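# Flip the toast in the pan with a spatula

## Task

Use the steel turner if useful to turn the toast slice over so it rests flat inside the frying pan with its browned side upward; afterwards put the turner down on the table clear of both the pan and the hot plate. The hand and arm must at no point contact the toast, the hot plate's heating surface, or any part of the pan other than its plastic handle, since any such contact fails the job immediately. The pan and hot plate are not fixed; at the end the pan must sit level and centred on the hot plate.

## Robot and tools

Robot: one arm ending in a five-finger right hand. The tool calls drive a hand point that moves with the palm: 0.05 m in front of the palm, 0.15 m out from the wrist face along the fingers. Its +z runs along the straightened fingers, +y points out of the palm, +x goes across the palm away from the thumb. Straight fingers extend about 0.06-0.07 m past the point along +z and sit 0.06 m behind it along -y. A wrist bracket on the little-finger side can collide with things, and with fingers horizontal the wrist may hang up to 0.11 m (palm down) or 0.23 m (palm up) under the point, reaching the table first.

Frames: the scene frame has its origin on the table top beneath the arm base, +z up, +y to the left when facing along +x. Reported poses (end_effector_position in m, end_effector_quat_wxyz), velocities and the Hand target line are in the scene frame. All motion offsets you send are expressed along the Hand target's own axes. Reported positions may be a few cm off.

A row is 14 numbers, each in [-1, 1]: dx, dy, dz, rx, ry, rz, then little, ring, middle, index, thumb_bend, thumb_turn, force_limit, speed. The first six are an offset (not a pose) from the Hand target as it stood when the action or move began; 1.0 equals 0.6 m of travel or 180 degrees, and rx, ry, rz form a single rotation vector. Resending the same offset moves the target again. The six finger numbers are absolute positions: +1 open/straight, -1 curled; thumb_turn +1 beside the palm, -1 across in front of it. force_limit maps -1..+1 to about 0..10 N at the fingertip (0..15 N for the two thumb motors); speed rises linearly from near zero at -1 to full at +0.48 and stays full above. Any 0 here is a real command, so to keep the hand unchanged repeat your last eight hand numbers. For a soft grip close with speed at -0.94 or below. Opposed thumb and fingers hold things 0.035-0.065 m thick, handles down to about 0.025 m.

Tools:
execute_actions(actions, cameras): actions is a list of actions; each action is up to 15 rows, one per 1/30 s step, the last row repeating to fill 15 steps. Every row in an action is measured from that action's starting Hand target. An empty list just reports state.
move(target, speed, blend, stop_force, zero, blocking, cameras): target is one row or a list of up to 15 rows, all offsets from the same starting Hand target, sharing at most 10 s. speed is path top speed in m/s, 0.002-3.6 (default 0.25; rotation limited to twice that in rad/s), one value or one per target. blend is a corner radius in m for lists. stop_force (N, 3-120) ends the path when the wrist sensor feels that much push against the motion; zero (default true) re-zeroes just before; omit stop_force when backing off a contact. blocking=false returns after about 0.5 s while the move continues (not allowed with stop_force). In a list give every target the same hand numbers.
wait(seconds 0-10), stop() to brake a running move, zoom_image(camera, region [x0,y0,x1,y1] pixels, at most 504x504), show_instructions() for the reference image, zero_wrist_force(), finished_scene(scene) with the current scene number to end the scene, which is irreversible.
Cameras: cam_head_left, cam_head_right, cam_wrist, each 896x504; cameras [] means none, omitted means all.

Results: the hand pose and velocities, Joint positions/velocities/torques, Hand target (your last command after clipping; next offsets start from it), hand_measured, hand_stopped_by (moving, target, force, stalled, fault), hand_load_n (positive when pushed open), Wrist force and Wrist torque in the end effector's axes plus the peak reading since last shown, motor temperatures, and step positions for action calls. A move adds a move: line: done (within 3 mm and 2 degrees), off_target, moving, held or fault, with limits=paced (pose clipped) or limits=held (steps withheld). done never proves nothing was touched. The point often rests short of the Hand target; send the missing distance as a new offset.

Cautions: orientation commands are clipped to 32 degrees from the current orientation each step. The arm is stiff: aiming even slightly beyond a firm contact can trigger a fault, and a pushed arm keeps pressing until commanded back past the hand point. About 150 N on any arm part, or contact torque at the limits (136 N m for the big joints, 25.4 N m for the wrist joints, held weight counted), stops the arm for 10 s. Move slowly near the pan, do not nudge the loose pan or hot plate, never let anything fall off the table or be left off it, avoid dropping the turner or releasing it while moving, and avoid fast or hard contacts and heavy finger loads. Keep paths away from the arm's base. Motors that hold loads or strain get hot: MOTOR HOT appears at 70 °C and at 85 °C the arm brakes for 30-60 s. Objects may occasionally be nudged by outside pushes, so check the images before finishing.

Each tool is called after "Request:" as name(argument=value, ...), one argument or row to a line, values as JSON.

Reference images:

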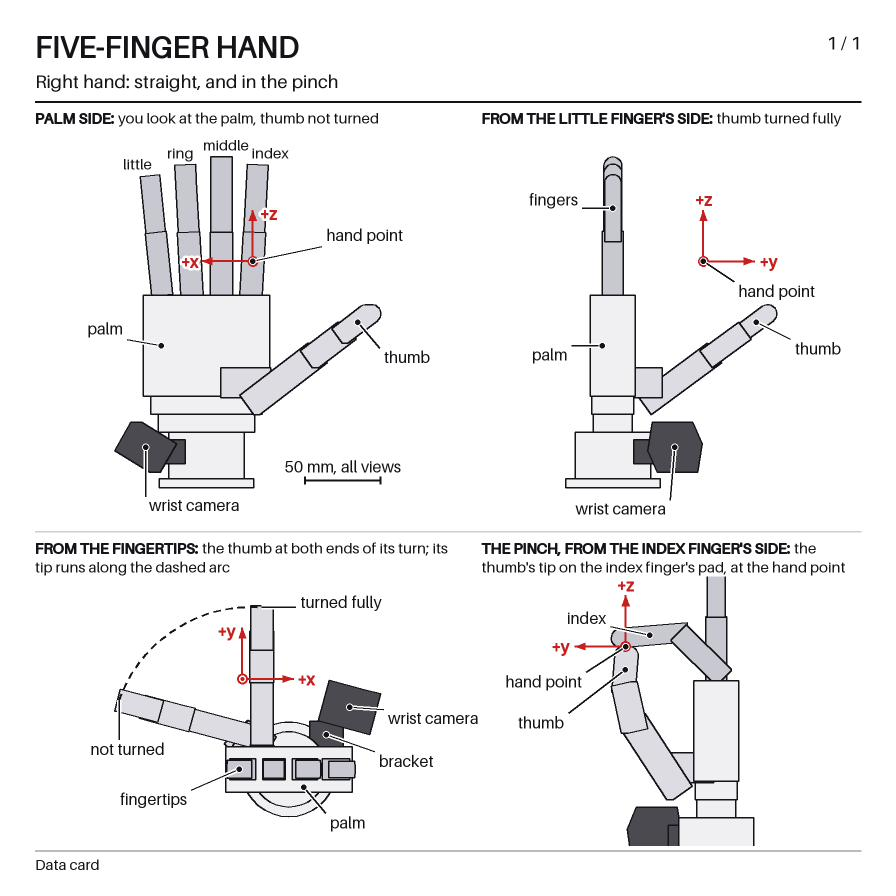

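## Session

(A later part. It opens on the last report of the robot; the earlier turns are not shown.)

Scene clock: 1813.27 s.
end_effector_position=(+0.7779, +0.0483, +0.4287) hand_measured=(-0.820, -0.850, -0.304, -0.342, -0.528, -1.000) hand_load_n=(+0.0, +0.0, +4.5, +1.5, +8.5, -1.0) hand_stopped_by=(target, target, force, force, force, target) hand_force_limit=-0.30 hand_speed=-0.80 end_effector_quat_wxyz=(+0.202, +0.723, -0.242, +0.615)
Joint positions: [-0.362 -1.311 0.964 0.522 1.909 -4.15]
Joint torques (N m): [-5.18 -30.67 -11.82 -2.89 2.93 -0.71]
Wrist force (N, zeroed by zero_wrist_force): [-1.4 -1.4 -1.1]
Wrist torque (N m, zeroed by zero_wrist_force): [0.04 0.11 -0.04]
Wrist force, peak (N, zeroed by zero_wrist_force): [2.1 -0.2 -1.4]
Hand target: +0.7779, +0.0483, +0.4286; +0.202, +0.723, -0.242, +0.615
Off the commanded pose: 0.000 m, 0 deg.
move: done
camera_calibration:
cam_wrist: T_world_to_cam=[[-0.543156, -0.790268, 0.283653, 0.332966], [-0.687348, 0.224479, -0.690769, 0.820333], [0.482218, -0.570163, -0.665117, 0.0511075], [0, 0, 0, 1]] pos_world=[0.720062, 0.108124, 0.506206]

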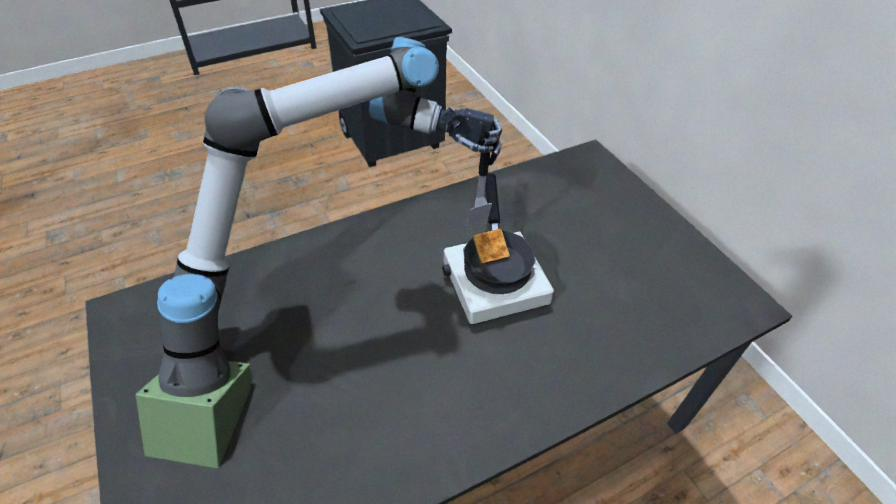

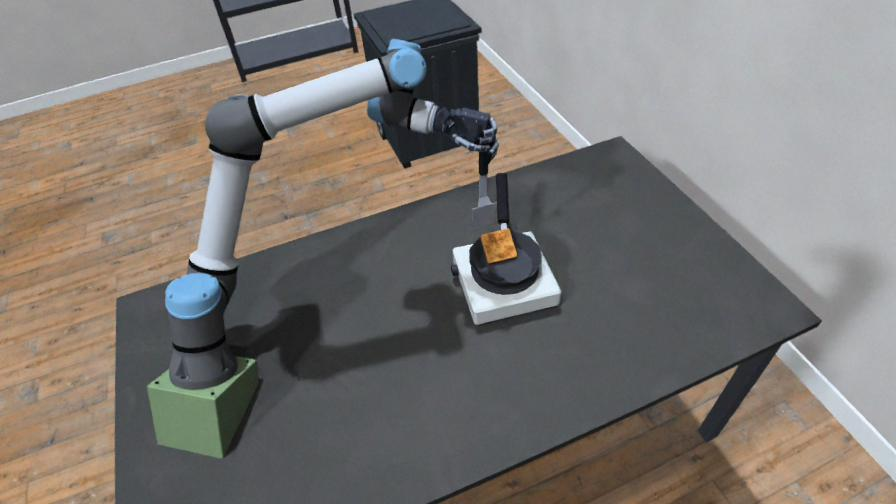

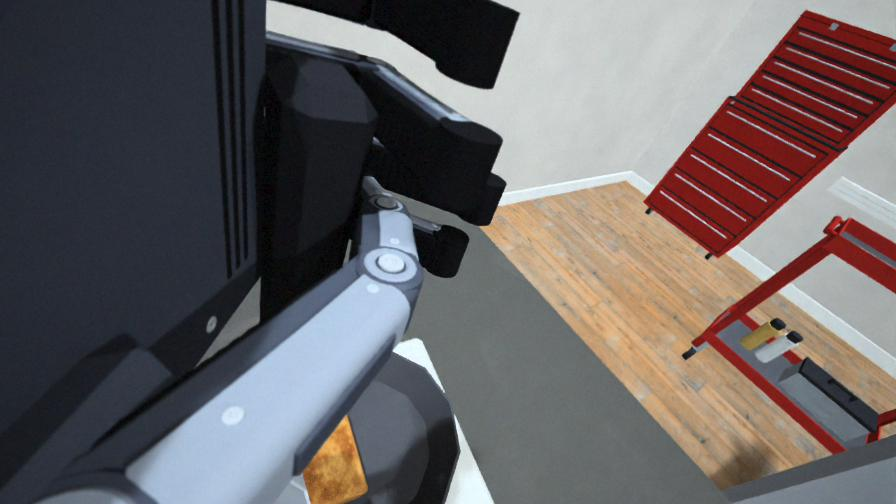

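Request:
move(
  target=[
    [-0.0027, -0.0213, -0.0157, 0, 0, 0, -0.82, -0.85, -0.5, -0.5, -0.9, -1, -0.3, -0.8],
    [-0.0553, -0.0211, -0.0070, 0, 0, 0, -0.82, -0.85, -0.5, -0.5, -0.9, -1, -0.3, -0.8],
  ],
  speed=0.04,
  stop_force=3,
)

Request:
zoom_image(
  camera="cam_head_left",
  region=[455, 195, 545, 285],
)

Request:
zoom_image(
  camera="cam_head_right",
  region=[460, 195, 550, 285],
)

Scene clock: 1832.13 s.
end_effector_position=(+0.7780, +0.0643, +0.3966) hand_measured=(-0.820, -0.850, -0.304, -0.342, -0.528, -1.000) hand_load_n=(+0.0, +0.0, +4.5, +1.5, +8.5, -1.0) hand_stopped_by=(target, target, force, force, force, target) hand_force_limit=-0.30 hand_speed=-0.80 end_effector_quat_wxyz=(+0.202, +0.723, -0.242, +0.615)
Joint positions: [-0.302 -1.301 1.01 0.47 1.968 -4.139]
Joint torques (N m): [-18.79 -49.63 -25.81 1.69 -0.14 -1.8]
Wrist force (N, zeroed by zero_wrist_force): [-1.0 -1.7 -1.2]
Wrist torque (N m, zeroed by zero_wrist_force): [-0.06 0.08 0.03]
Wrist force, peak (N, zeroed by zero_wrist_force): [-1.7 -1.9 -1.1]
Hand target: +0.7780, +0.0643, +0.3966; +0.202, +0.723, -0.242, +0.615
Off the commanded pose: 0.000 m, 0 deg.
move: done
camera_calibration:
cam_wrist: T_world_to_cam=[[-0.543197, -0.790265, 0.283581, 0.354833], [-0.687349, 0.224592, -0.690731, 0.794604], [0.482171, -0.570122, -0.665186, 0.038893], [0, 0, 0, 1]] pos_world=[0.720162, 0.124124, 0.474105]

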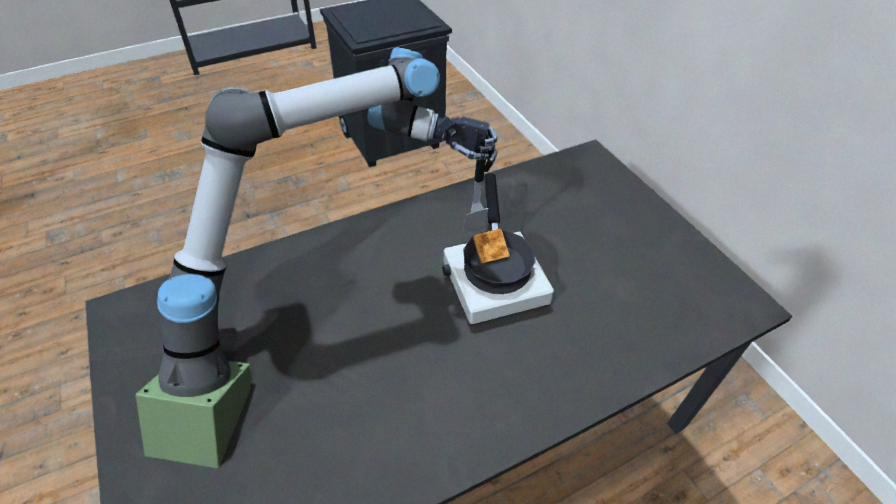

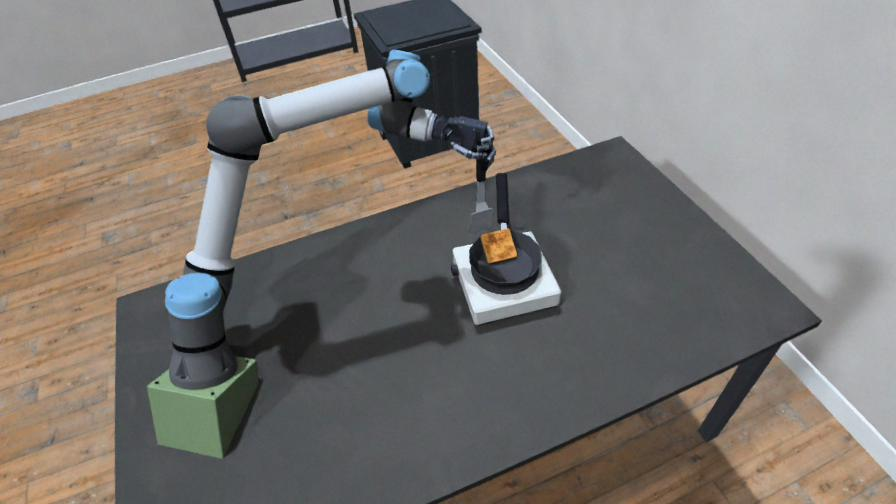

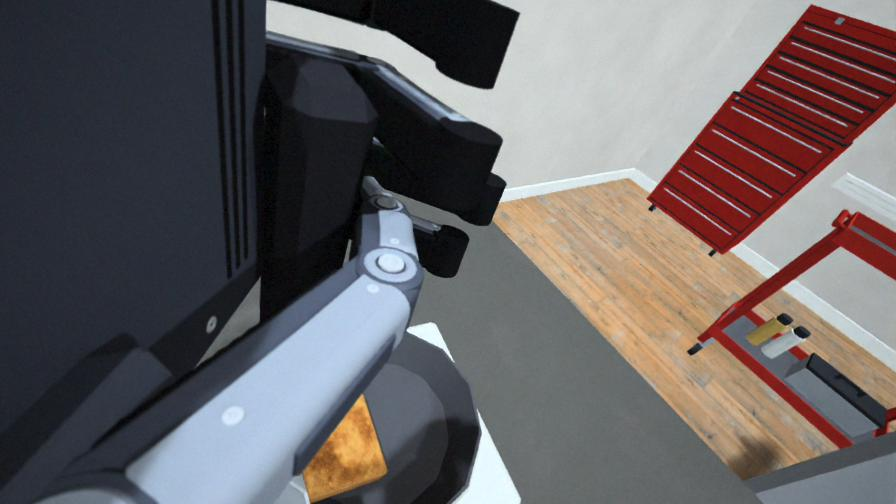

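Scaled by 5.600.

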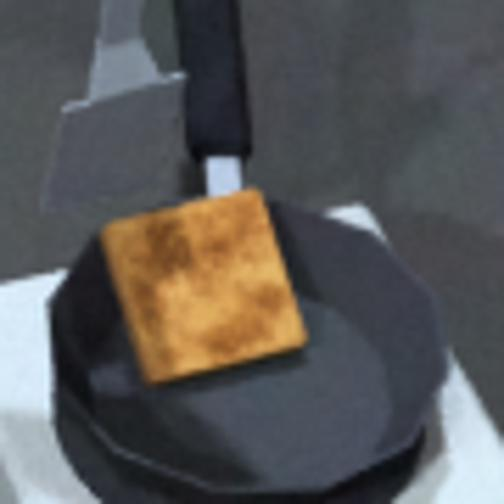

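Scaled by 5.600.

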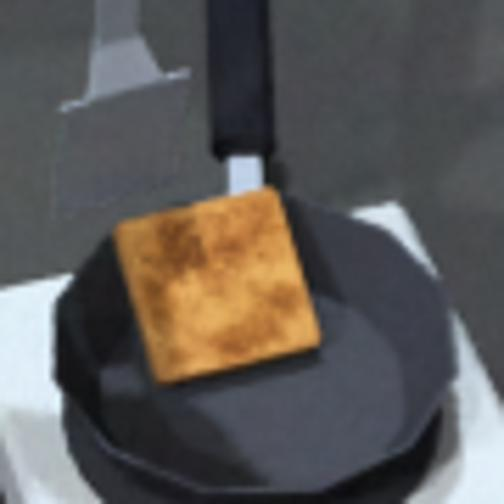

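Request:
move(
  target=[0.0043, 0.0180, 0.0256, 0, 0, 0, -0.82, -0.85, -0.5, -0.5, -0.9, -1, -0.3, -0.8],
  speed=0.03,
  stop_force=3,
)

Request:
zoom_image(
  camera="cam_head_left",
  region=[455, 195, 545, 285],
)

Request:
zoom_image(
  camera="cam_head_right",
  region=[460, 195, 550, 285],
)

Scene clock: 1837.87 s.
end_effector_position=(+0.7840, +0.0463, +0.3966) hand_measured=(-0.820, -0.850, -0.304, -0.342, -0.528, -1.000) hand_load_n=(+0.0, +0.0, +4.0, +1.5, +8.5, -1.0) hand_stopped_by=(target, target, force, force, force, target) hand_force_limit=-0.30 hand_speed=-0.80 end_effector_quat_wxyz=(+0.202, +0.723, -0.242, +0.615)
Joint positions: [-0.334 -1.292 1.013 0.456 1.936 -4.145]
Joint torques (N m): [-4.2 -51.66 -23.03 1.84 2.63 1.77]
Wrist force (N, zeroed by zero_wrist_force): [-1.2 -1.7 -1.2]
Wrist torque (N m, zeroed by zero_wrist_force): [-0.05 0.12 0.00]
Wrist force, peak (N, zeroed by zero_wrist_force): [-0.7 -2.2 -1.6]
Hand target: +0.7840, +0.0463, +0.3966; +0.202, +0.723, -0.242, +0.615
Off the commanded pose: 0.000 m, 0 deg.
move: done
camera_calibration:
cam_wrist: T_world_to_cam=[[-0.543236, -0.79022, 0.283633, 0.343866], [-0.687338, 0.224581, -0.690746, 0.802771], [0.482142, -0.57019, -0.665149, 0.0257479], [0, 0, 0, 1]] pos_world=[0.726161, 0.106124, 0.474105]

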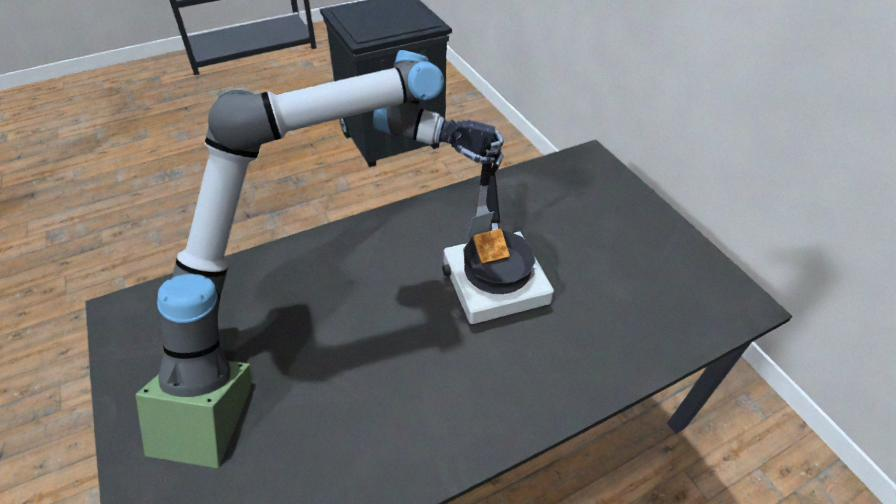

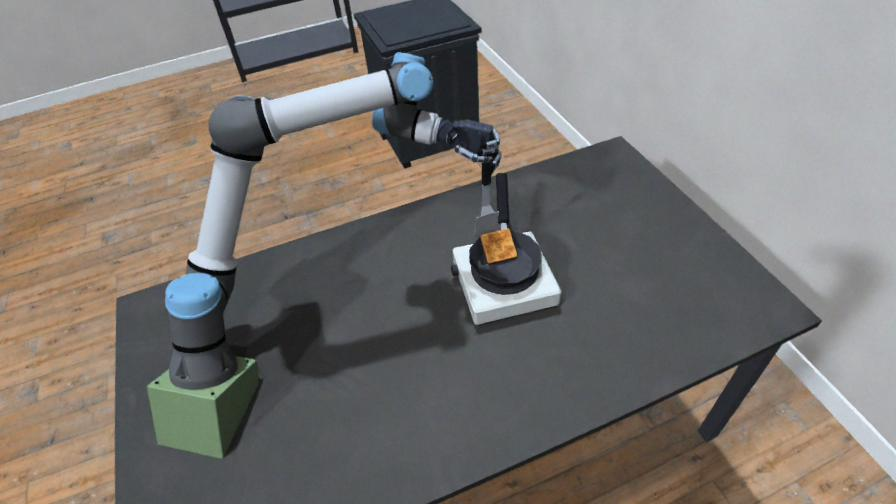

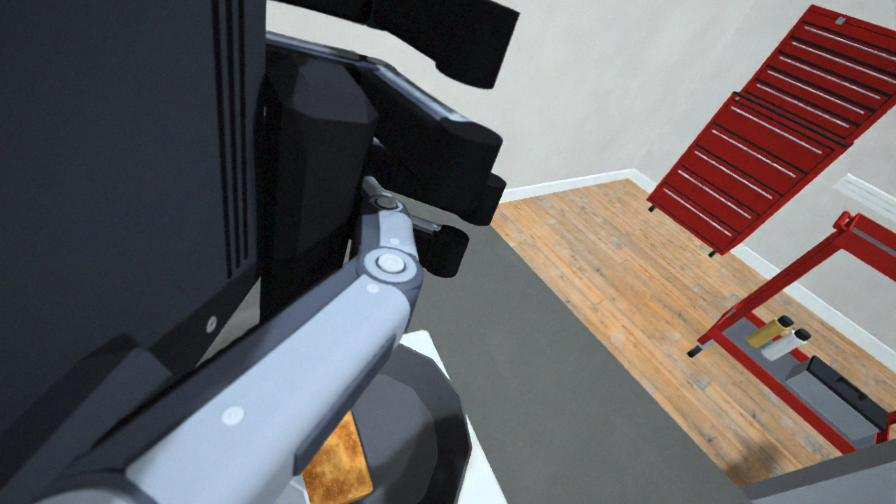

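Scaled by 5.600.

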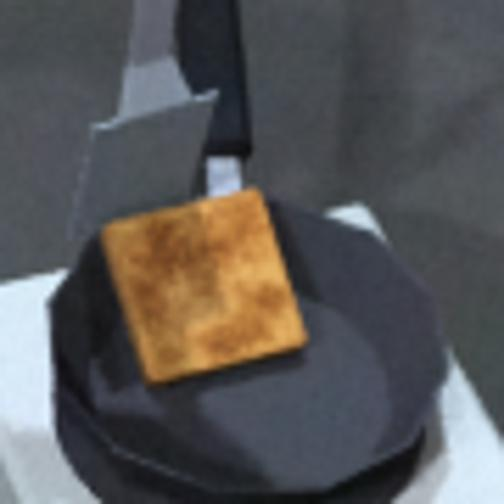

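Scaled by 5.600.

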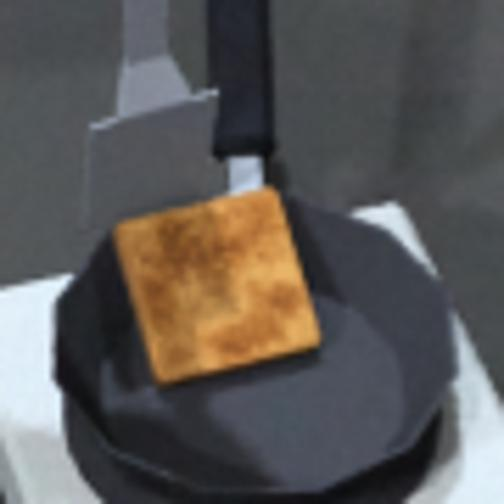

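Request:
move(
  target=[0.0014, 0.0107, 0.0079, 0, 0, 0, -0.82, -0.85, -0.5, -0.5, -0.9, -1, -0.3, -0.8],
  speed=0.02,
  stop_force=3,
)

Request:
zoom_image(
  camera="cam_head_left",
  region=[455, 195, 545, 285],
)

Request:
zoom_image(
  camera="cam_head_right",
  region=[460, 195, 550, 285],
)

Scene clock: 1841.97 s.
end_effector_position=(+0.7840, +0.0383, +0.3966) hand_measured=(-0.820, -0.850, -0.304, -0.342, -0.528, -1.000) hand_load_n=(+0.0, +0.0, +4.5, +1.5, +8.5, -1.0) hand_stopped_by=(target, target, force, force, force, target) hand_force_limit=-0.30 hand_speed=-0.80 end_effector_quat_wxyz=(+0.202, +0.723, -0.242, +0.615)
Joint positions: [-0.349 -1.295 1.025 0.446 1.921 -4.148]
Joint torques (N m): [-5.22 -37.54 -26.24 1.69 2.72 1.41]
Wrist force (N, zeroed by zero_wrist_force): [-1.3 -1.3 -1.3]
Wrist torque (N m, zeroed by zero_wrist_force): [0.01 0.13 -0.01]
Wrist force, peak (N, zeroed by zero_wrist_force): [-1.2 -2.0 -1.6]
Hand target: +0.7840, +0.0383, +0.3966; +0.202, +0.723, -0.242, +0.615
Off the commanded pose: 0.000 m, 0 deg.
move: done
camera_calibration:
cam_wrist: T_world_to_cam=[[-0.543156, -0.790268, 0.283653, 0.337482], [-0.687348, 0.224479, -0.690769, 0.804597], [0.482218, -0.570163, -0.665117, 0.0211141], [0, 0, 0, 1]] pos_world=[0.726162, 0.0981242, 0.474106]

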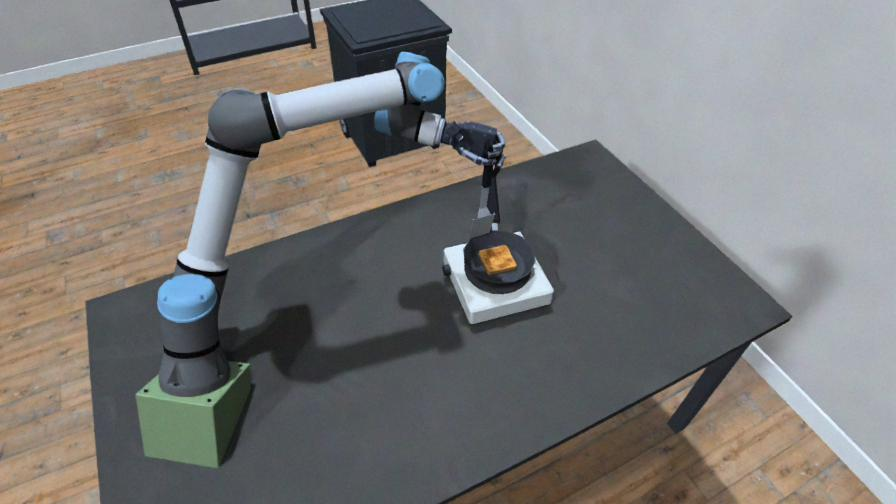

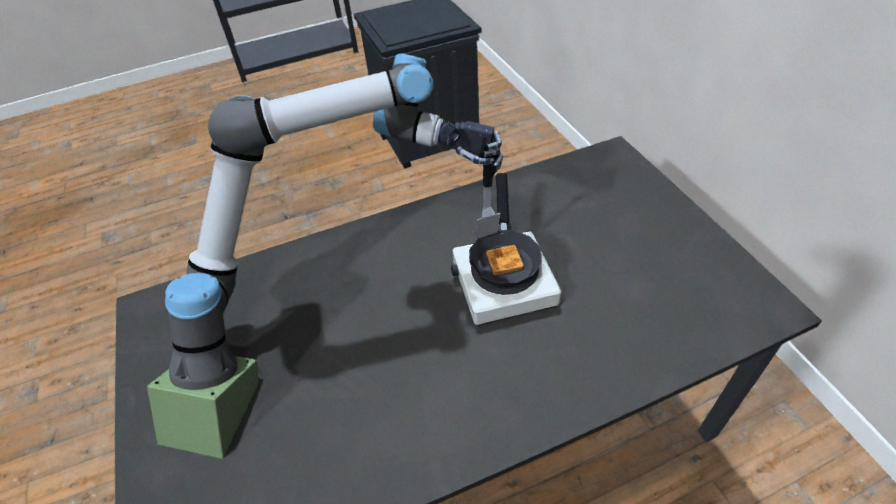

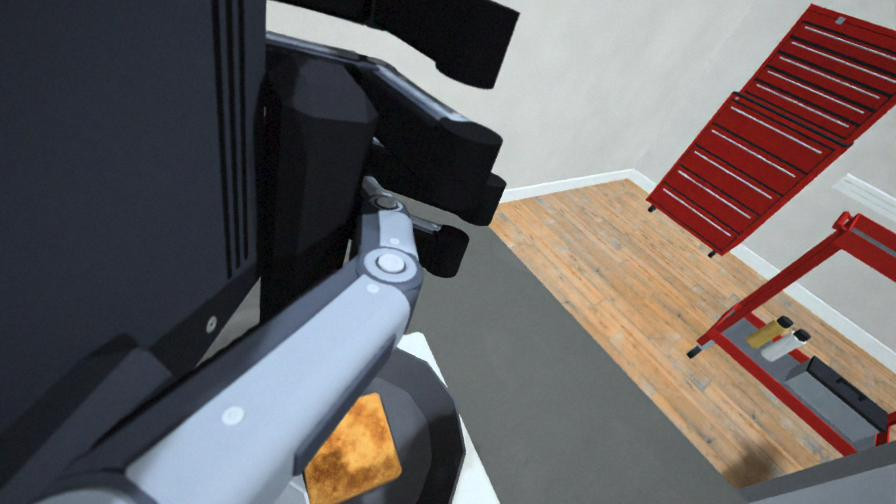

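Scaled by 5.600.

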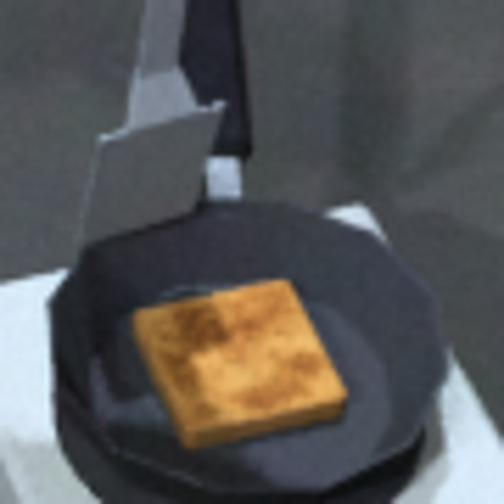

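Scaled by 5.600.

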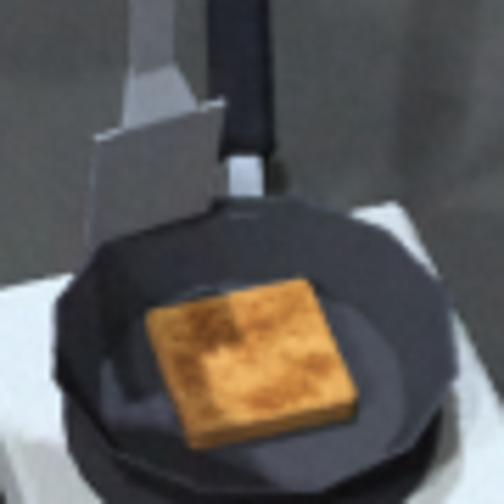

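Request:
move(
  target=[0.1151, -0.0006, -0.0191, 0, 0, 0, -0.82, -0.85, -0.5, -0.5, -0.9, -1, -0.3, -0.8],
  speed=0.08,
)

Request:
zoom_image(
  camera="cam_head_left",
  region=[430, 200, 570, 340],
)

Request:
zoom_image(
  camera="cam_head_right",
  region=[435, 200, 575, 340],
)

Scene clock: 1906.77 s.
end_effector_position=(+0.7840, +0.0382, +0.4664) hand_measured=(-0.820, -0.850, -0.304, -0.342, -0.528, -1.000) hand_load_n=(+0.0, +0.0, +4.0, +1.5, +8.5, -0.5) hand_stopped_by=(target, target, force, force, force, target) hand_force_limit=-0.30 hand_speed=-0.80 end_effector_quat_wxyz=(+0.202, +0.723, -0.242, +0.614)
Joint positions: [-0.416 -1.29 0.85 0.612 1.856 -4.16]
Joint torques (N m): [-6.7 -41.58 -22.04 -2.04 2.6 1.67]
Wrist force (N, zeroed by zero_wrist_force): [-1.2 -1.6 -1.0]
Wrist torque (N m, zeroed by zero_wrist_force): [-0.01 0.13 0.00]
Wrist force, peak (N, zeroed by zero_wrist_force): [-1.9 -1.5 -1.4]
Hand target: +0.7840, +0.0383, +0.4666; +0.202, +0.723, -0.242, +0.615
Off the commanded pose: 0.000 m, 0 deg.
move: done
camera_calibration:
cam_wrist: T_world_to_cam=[[-0.543258, -0.790146, 0.283795, 0.31756], [-0.68747, 0.224623, -0.6906, 0.852886], [0.481928, -0.570275, -0.66523, 0.0678308], [0, 0, 0, 1]] pos_world=[0.726162, 0.0980233, 0.544005]

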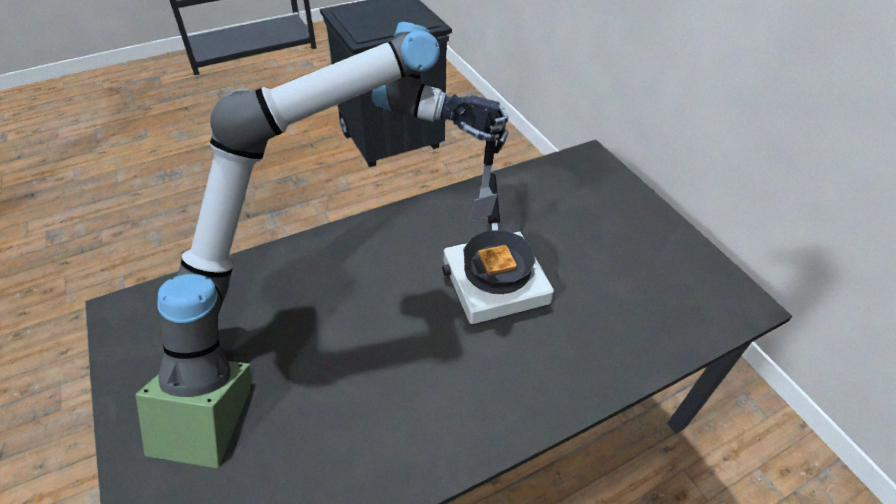

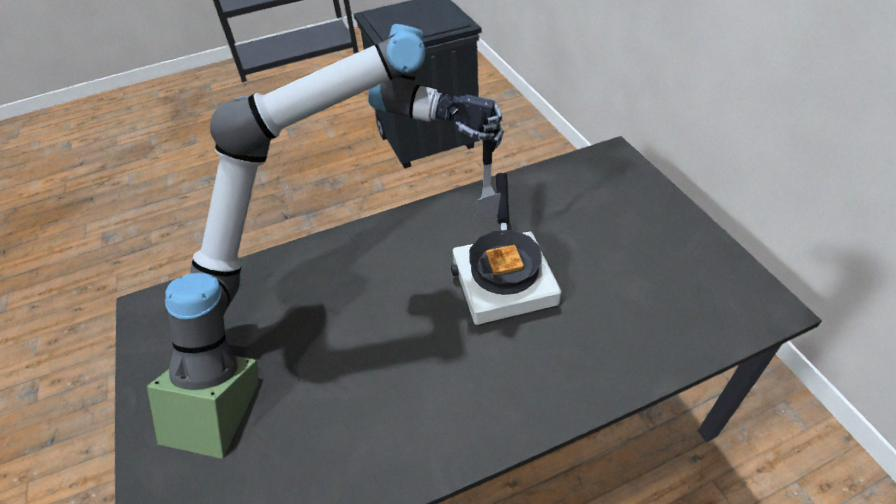

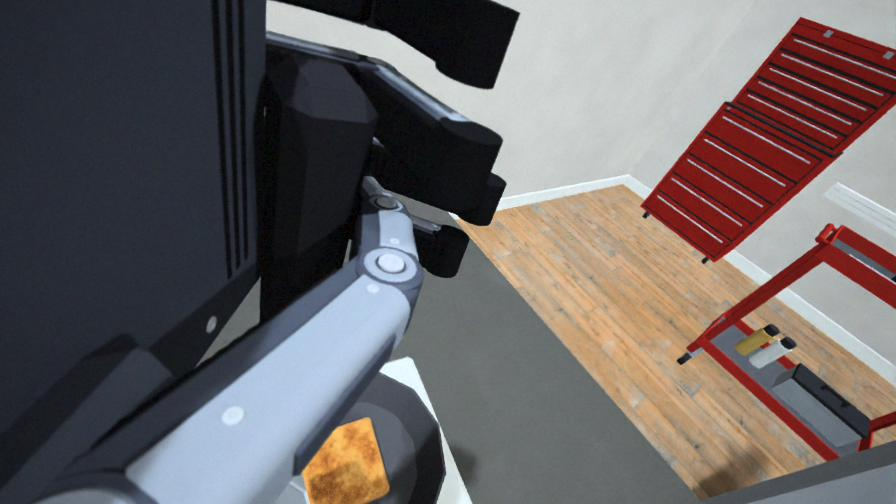

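Scaled by 3.600.

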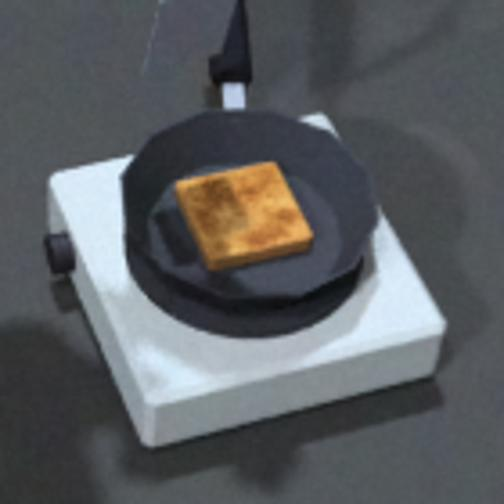

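Scaled by 3.600.

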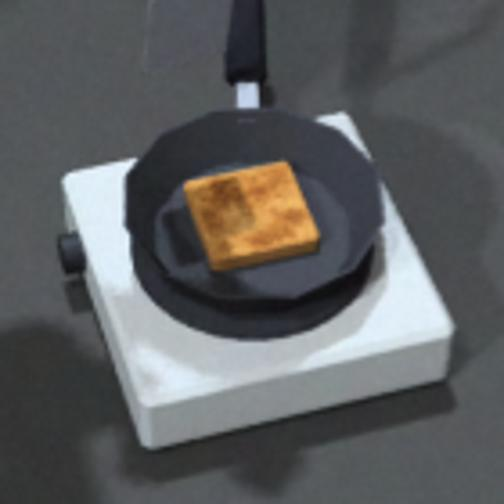

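Request:
move(
  target=[
    [-0.2191, 0.4827, 0.0559, 0.0427, -0.1997, 0.2633, -0.82, -0.85, -0.5, -0.5, -0.9, -1, -0.3, -0.8],
    [-0.5721, 0.7977, 0.0569, 0.0498, -0.2329, 0.3072, -0.82, -0.85, -0.5, -0.5, -0.9, -1, -0.3, -0.8],
  ],
  speed=0.15,
  blend=0.03,
)

Scene clock: 1925.27 s.
end_effector_position=(+0.4809, -0.3303, +0.1199) hand_measured=(-0.820, -0.850, -0.304, -0.342, -0.528, -1.000) hand_load_n=(+0.0, +0.0, +4.5, +1.5, +11.0, -1.5) hand_stopped_by=(target, target, force, force, force, target) hand_force_limit=-0.30 hand_speed=-0.80 end_effector_quat_wxyz=(-0.249, +0.709, -0.550, +0.364)
Joint positions: [-1.41 -0.812 1.615 0.393 0.382 -4.174]
Joint torques (N m): [-16.63 -28.77 -9.9 -0.16 0.49 1.43]
Wrist force (N, zeroed by zero_wrist_force): [1.5 1.7 0.3]
Wrist torque (N m, zeroed by zero_wrist_force): [0.14 -0.04 0.07]
Wrist force, peak (N, zeroed by zero_wrist_force): [2.2 3.3 0.4]
Hand target: +0.4808, -0.3303, +0.1198; -0.249, +0.709, -0.550, +0.364
Off the commanded pose: 0.000 m, 0 deg.
move: done
camera_calibration:
cam_wrist: T_world_to_cam=[[-0.542775, -0.537816, -0.645097, 0.154558], [-0.688278, 0.725005, -0.0253277, 0.573893], [0.48132, 0.430259, -0.763681, 0.115772], [0, 0, 0, 1]] pos_world=[0.423165, -0.382763, 0.202654]

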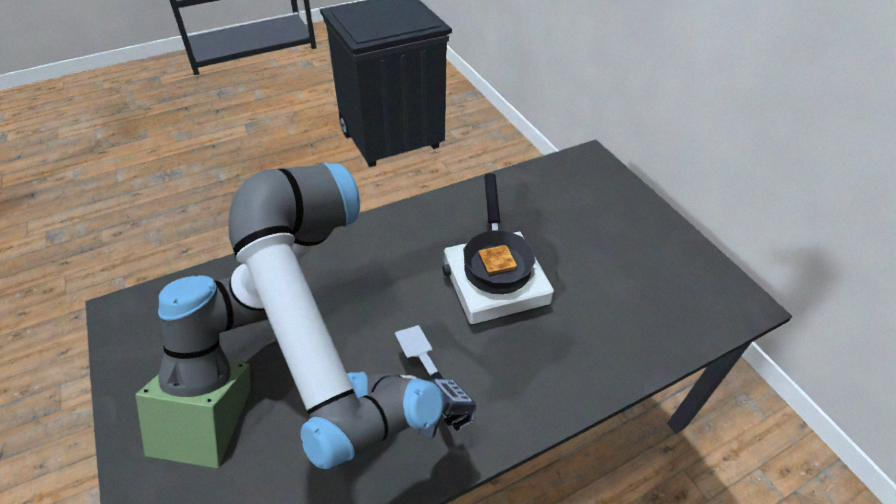

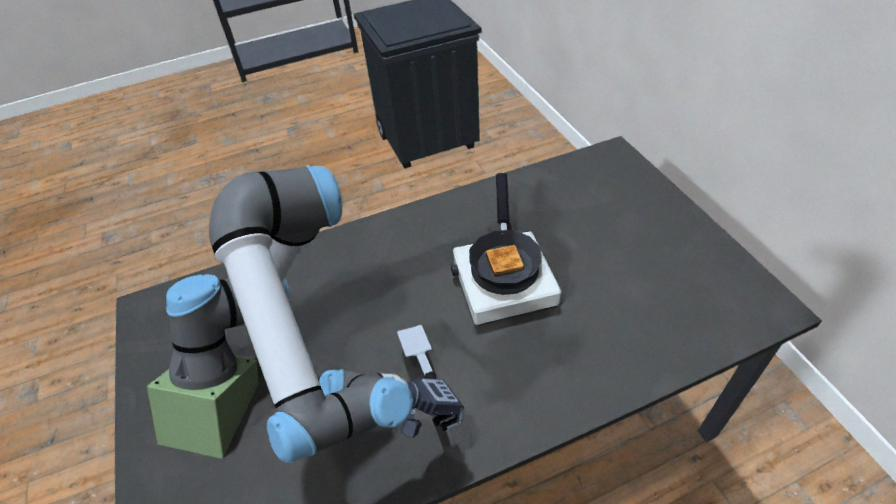

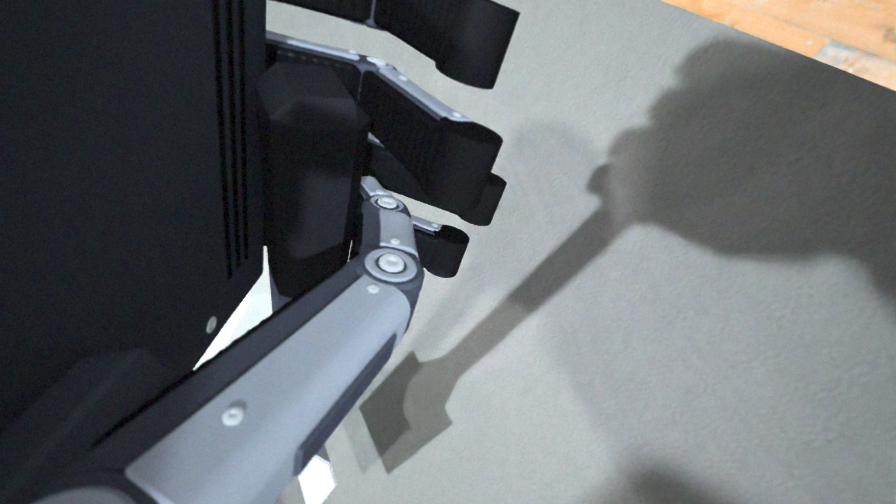

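Request:
zoom_image(
  camera="cam_head_right",
  region=[370, 310, 490, 450],
)

Request:
zoom_image(
  camera="cam_head_left",
  region=[380, 310, 500, 450],
)

Scaled by 3.600.

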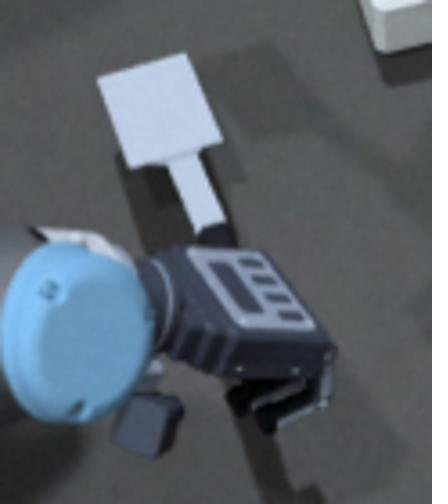

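Scaled by 3.600.

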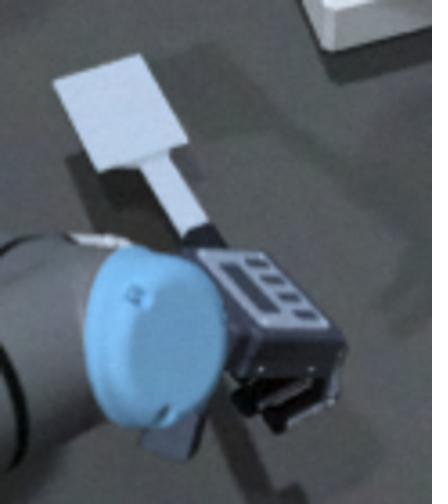

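Request:
move(
  target=[-0.0342, 0.1068, 0.0866, 0, 0, 0, -0.82, -0.85, -0.5, -0.5, -0.9, -1, -0.3, -0.8],
  speed=0.025,
  stop_force=3,
)

Request:
zoom_image(
  camera="cam_head_right",
  region=[370, 310, 490, 450],
)

Request:
zoom_image(
  camera="cam_head_left",
  region=[380, 310, 500, 450],
)

Scene clock: 1946.90 s.
end_effector_position=(+0.4809, -0.3304, +0.0348) hand_measured=(-0.820, -0.850, -0.304, -0.342, -0.528, -1.000) hand_load_n=(+0.0, +0.5, +4.0, +1.5, +8.5, +0.5) hand_stopped_by=(target, target, force, force, force, target) hand_force_limit=-0.30 hand_speed=-0.80 end_effector_quat_wxyz=(-0.249, +0.709, -0.550, +0.364)
Joint positions: [-1.34 -0.732 1.682 0.095 0.413 -4.012]
Joint torques (N m): [-28.59 -48.11 -20.84 3.29 -1.84 -2.35]
Wrist force (N, zeroed by zero_wrist_force): [2.4 0.1 -0.3]
Wrist torque (N m, zeroed by zero_wrist_force): [0.15 -0.30 0.35]
Wrist force, peak (N, zeroed by zero_wrist_force): [3.0 0.2 -0.4]
Hand target: +0.4809, -0.3304, +0.0348; -0.249, +0.709, -0.550, +0.364
Off the commanded pose: 0.000 m, 0 deg.
move: done
camera_calibration:
cam_wrist: T_world_to_cam=[[-0.542765, -0.537877, -0.645053, 0.0996819], [-0.688339, 0.724947, -0.0253097, 0.571808], [0.481243, 0.430278, -0.763718, 0.0507791], [0, 0, 0, 1]] pos_world=[0.423265, -0.382763, 0.117553]

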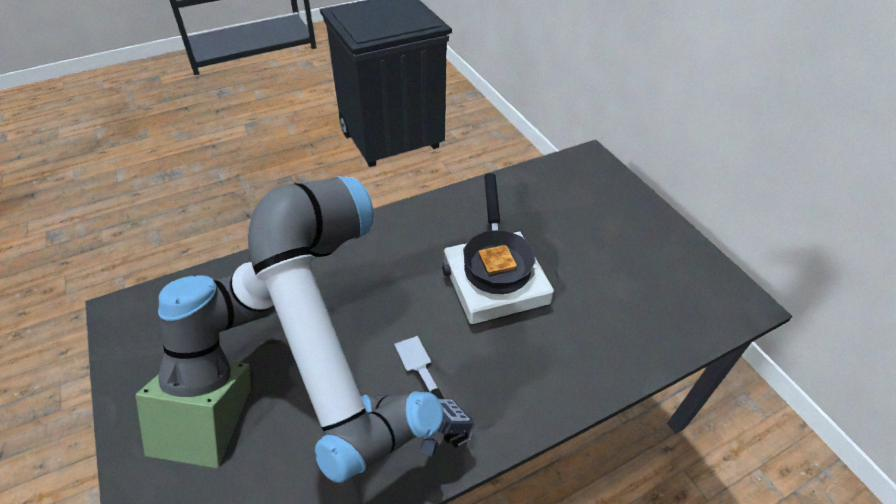

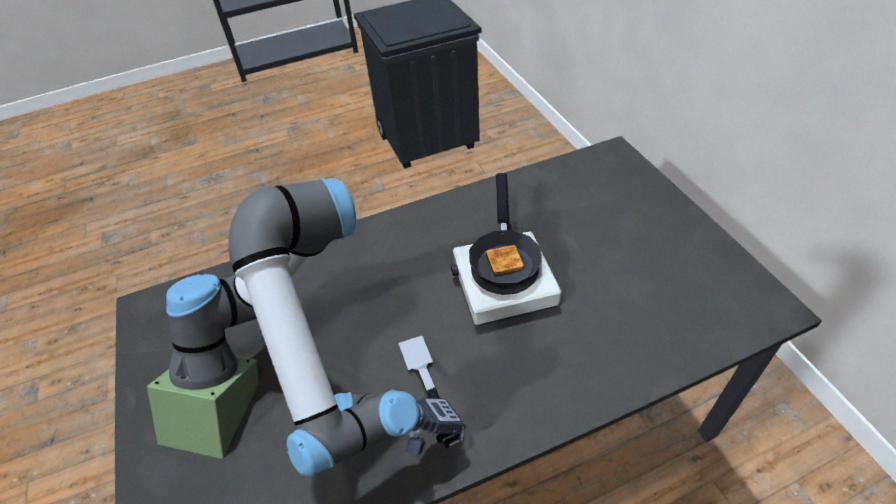

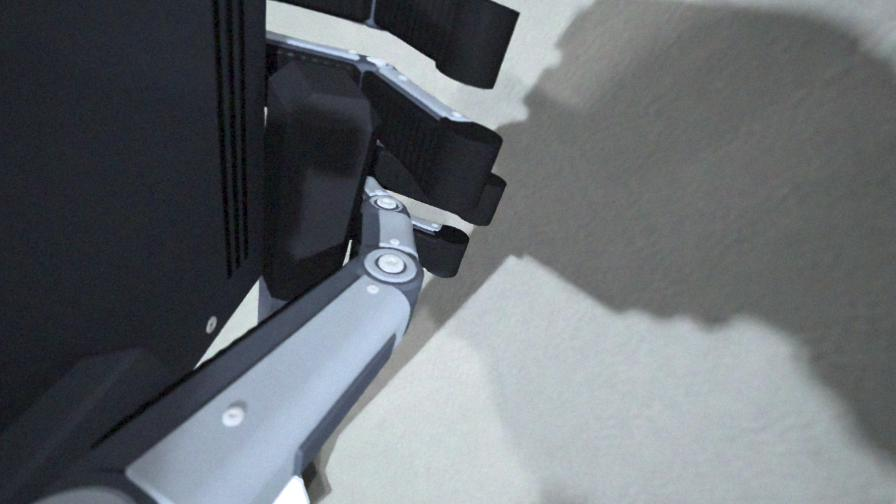

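Scaled by 3.600.

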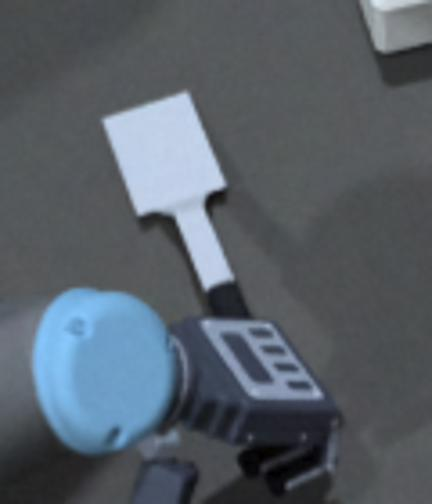

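Scaled by 3.600.

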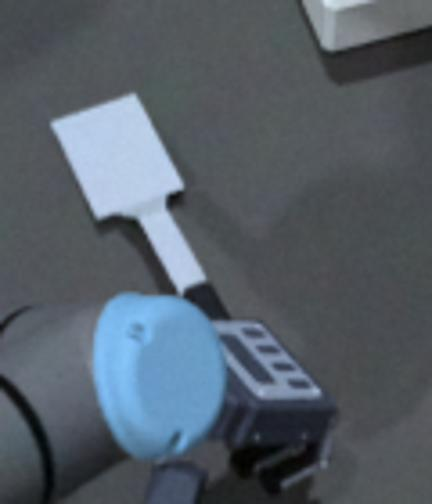

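Request:
move(
  target=[0, 0, 0, 0, 0, 0, -0.3, -0.3, 0.3, 0.3, -0.9, -1, -0.3, -0.7],
  speed=0.03,
)

Request:
zoom_image(
  camera="cam_head_right",
  region=[370, 310, 490, 450],
)

Scene clock: 1953.87 s.
end_effector_position=(+0.4809, -0.3304, +0.0348) hand_measured=(-0.300, -0.300, +0.300, +0.300, -0.530, -1.000) hand_load_n=(+0.0, +0.0, +0.0, +0.0, +5.0, +2.0) hand_stopped_by=(target, target, target, target, force, target) hand_force_limit=-0.30 hand_speed=-0.70 end_effector_quat_wxyz=(-0.249, +0.709, -0.550, +0.364)
Joint positions: [-1.34 -0.732 1.682 0.095 0.413 -4.012]
Joint torques (N m): [-27.81 -47.79 -16.47 2.01 -1.4 -2.09]
Wrist force (N, zeroed by zero_wrist_force): [2.8 0.2 -0.1]
Wrist torque (N m, zeroed by zero_wrist_force): [0.13 -0.32 0.34]
Wrist force, peak (N, zeroed by zero_wrist_force): [2.9 -0.1 -0.5]
Hand target: +0.4809, -0.3304, +0.0348; -0.249, +0.709, -0.550, +0.364
Off the commanded pose: 0.000 m, 0 deg.
move: done
camera_calibration:
cam_wrist: T_world_to_cam=[[-0.542765, -0.537877, -0.645053, 0.0996819], [-0.688339, 0.724947, -0.0253097, 0.571808], [0.481243, 0.430278, -0.763718, 0.0507791], [0, 0, 0, 1]] pos_world=[0.423265, -0.382763, 0.117553]

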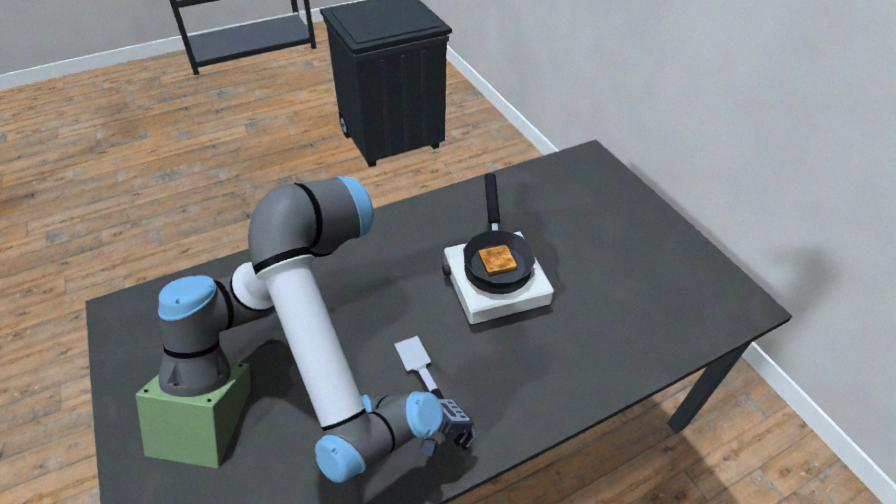

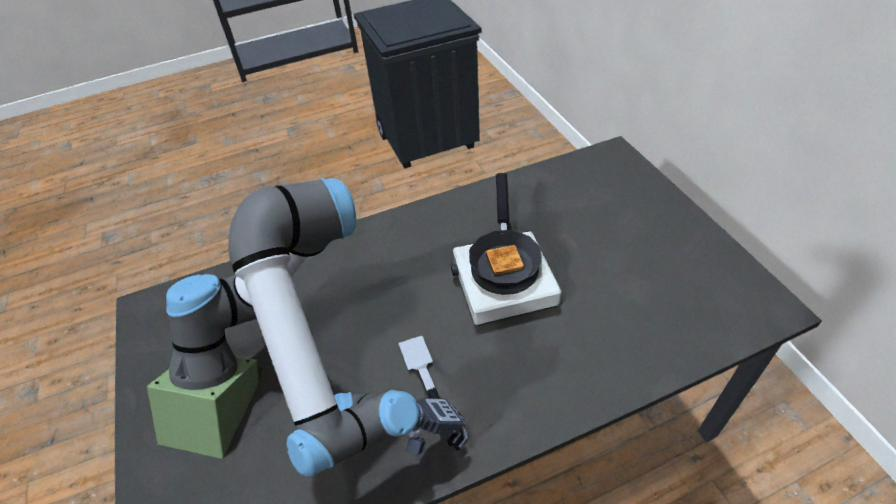

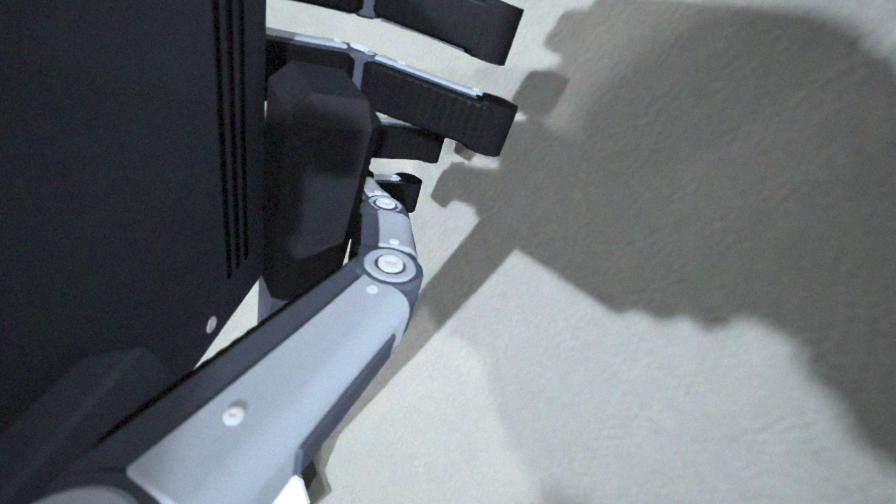

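Scaled by 3.600.

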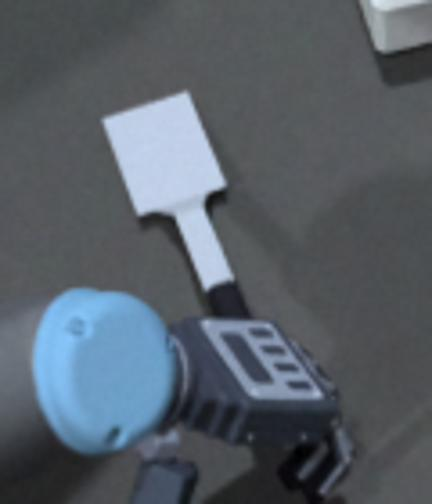

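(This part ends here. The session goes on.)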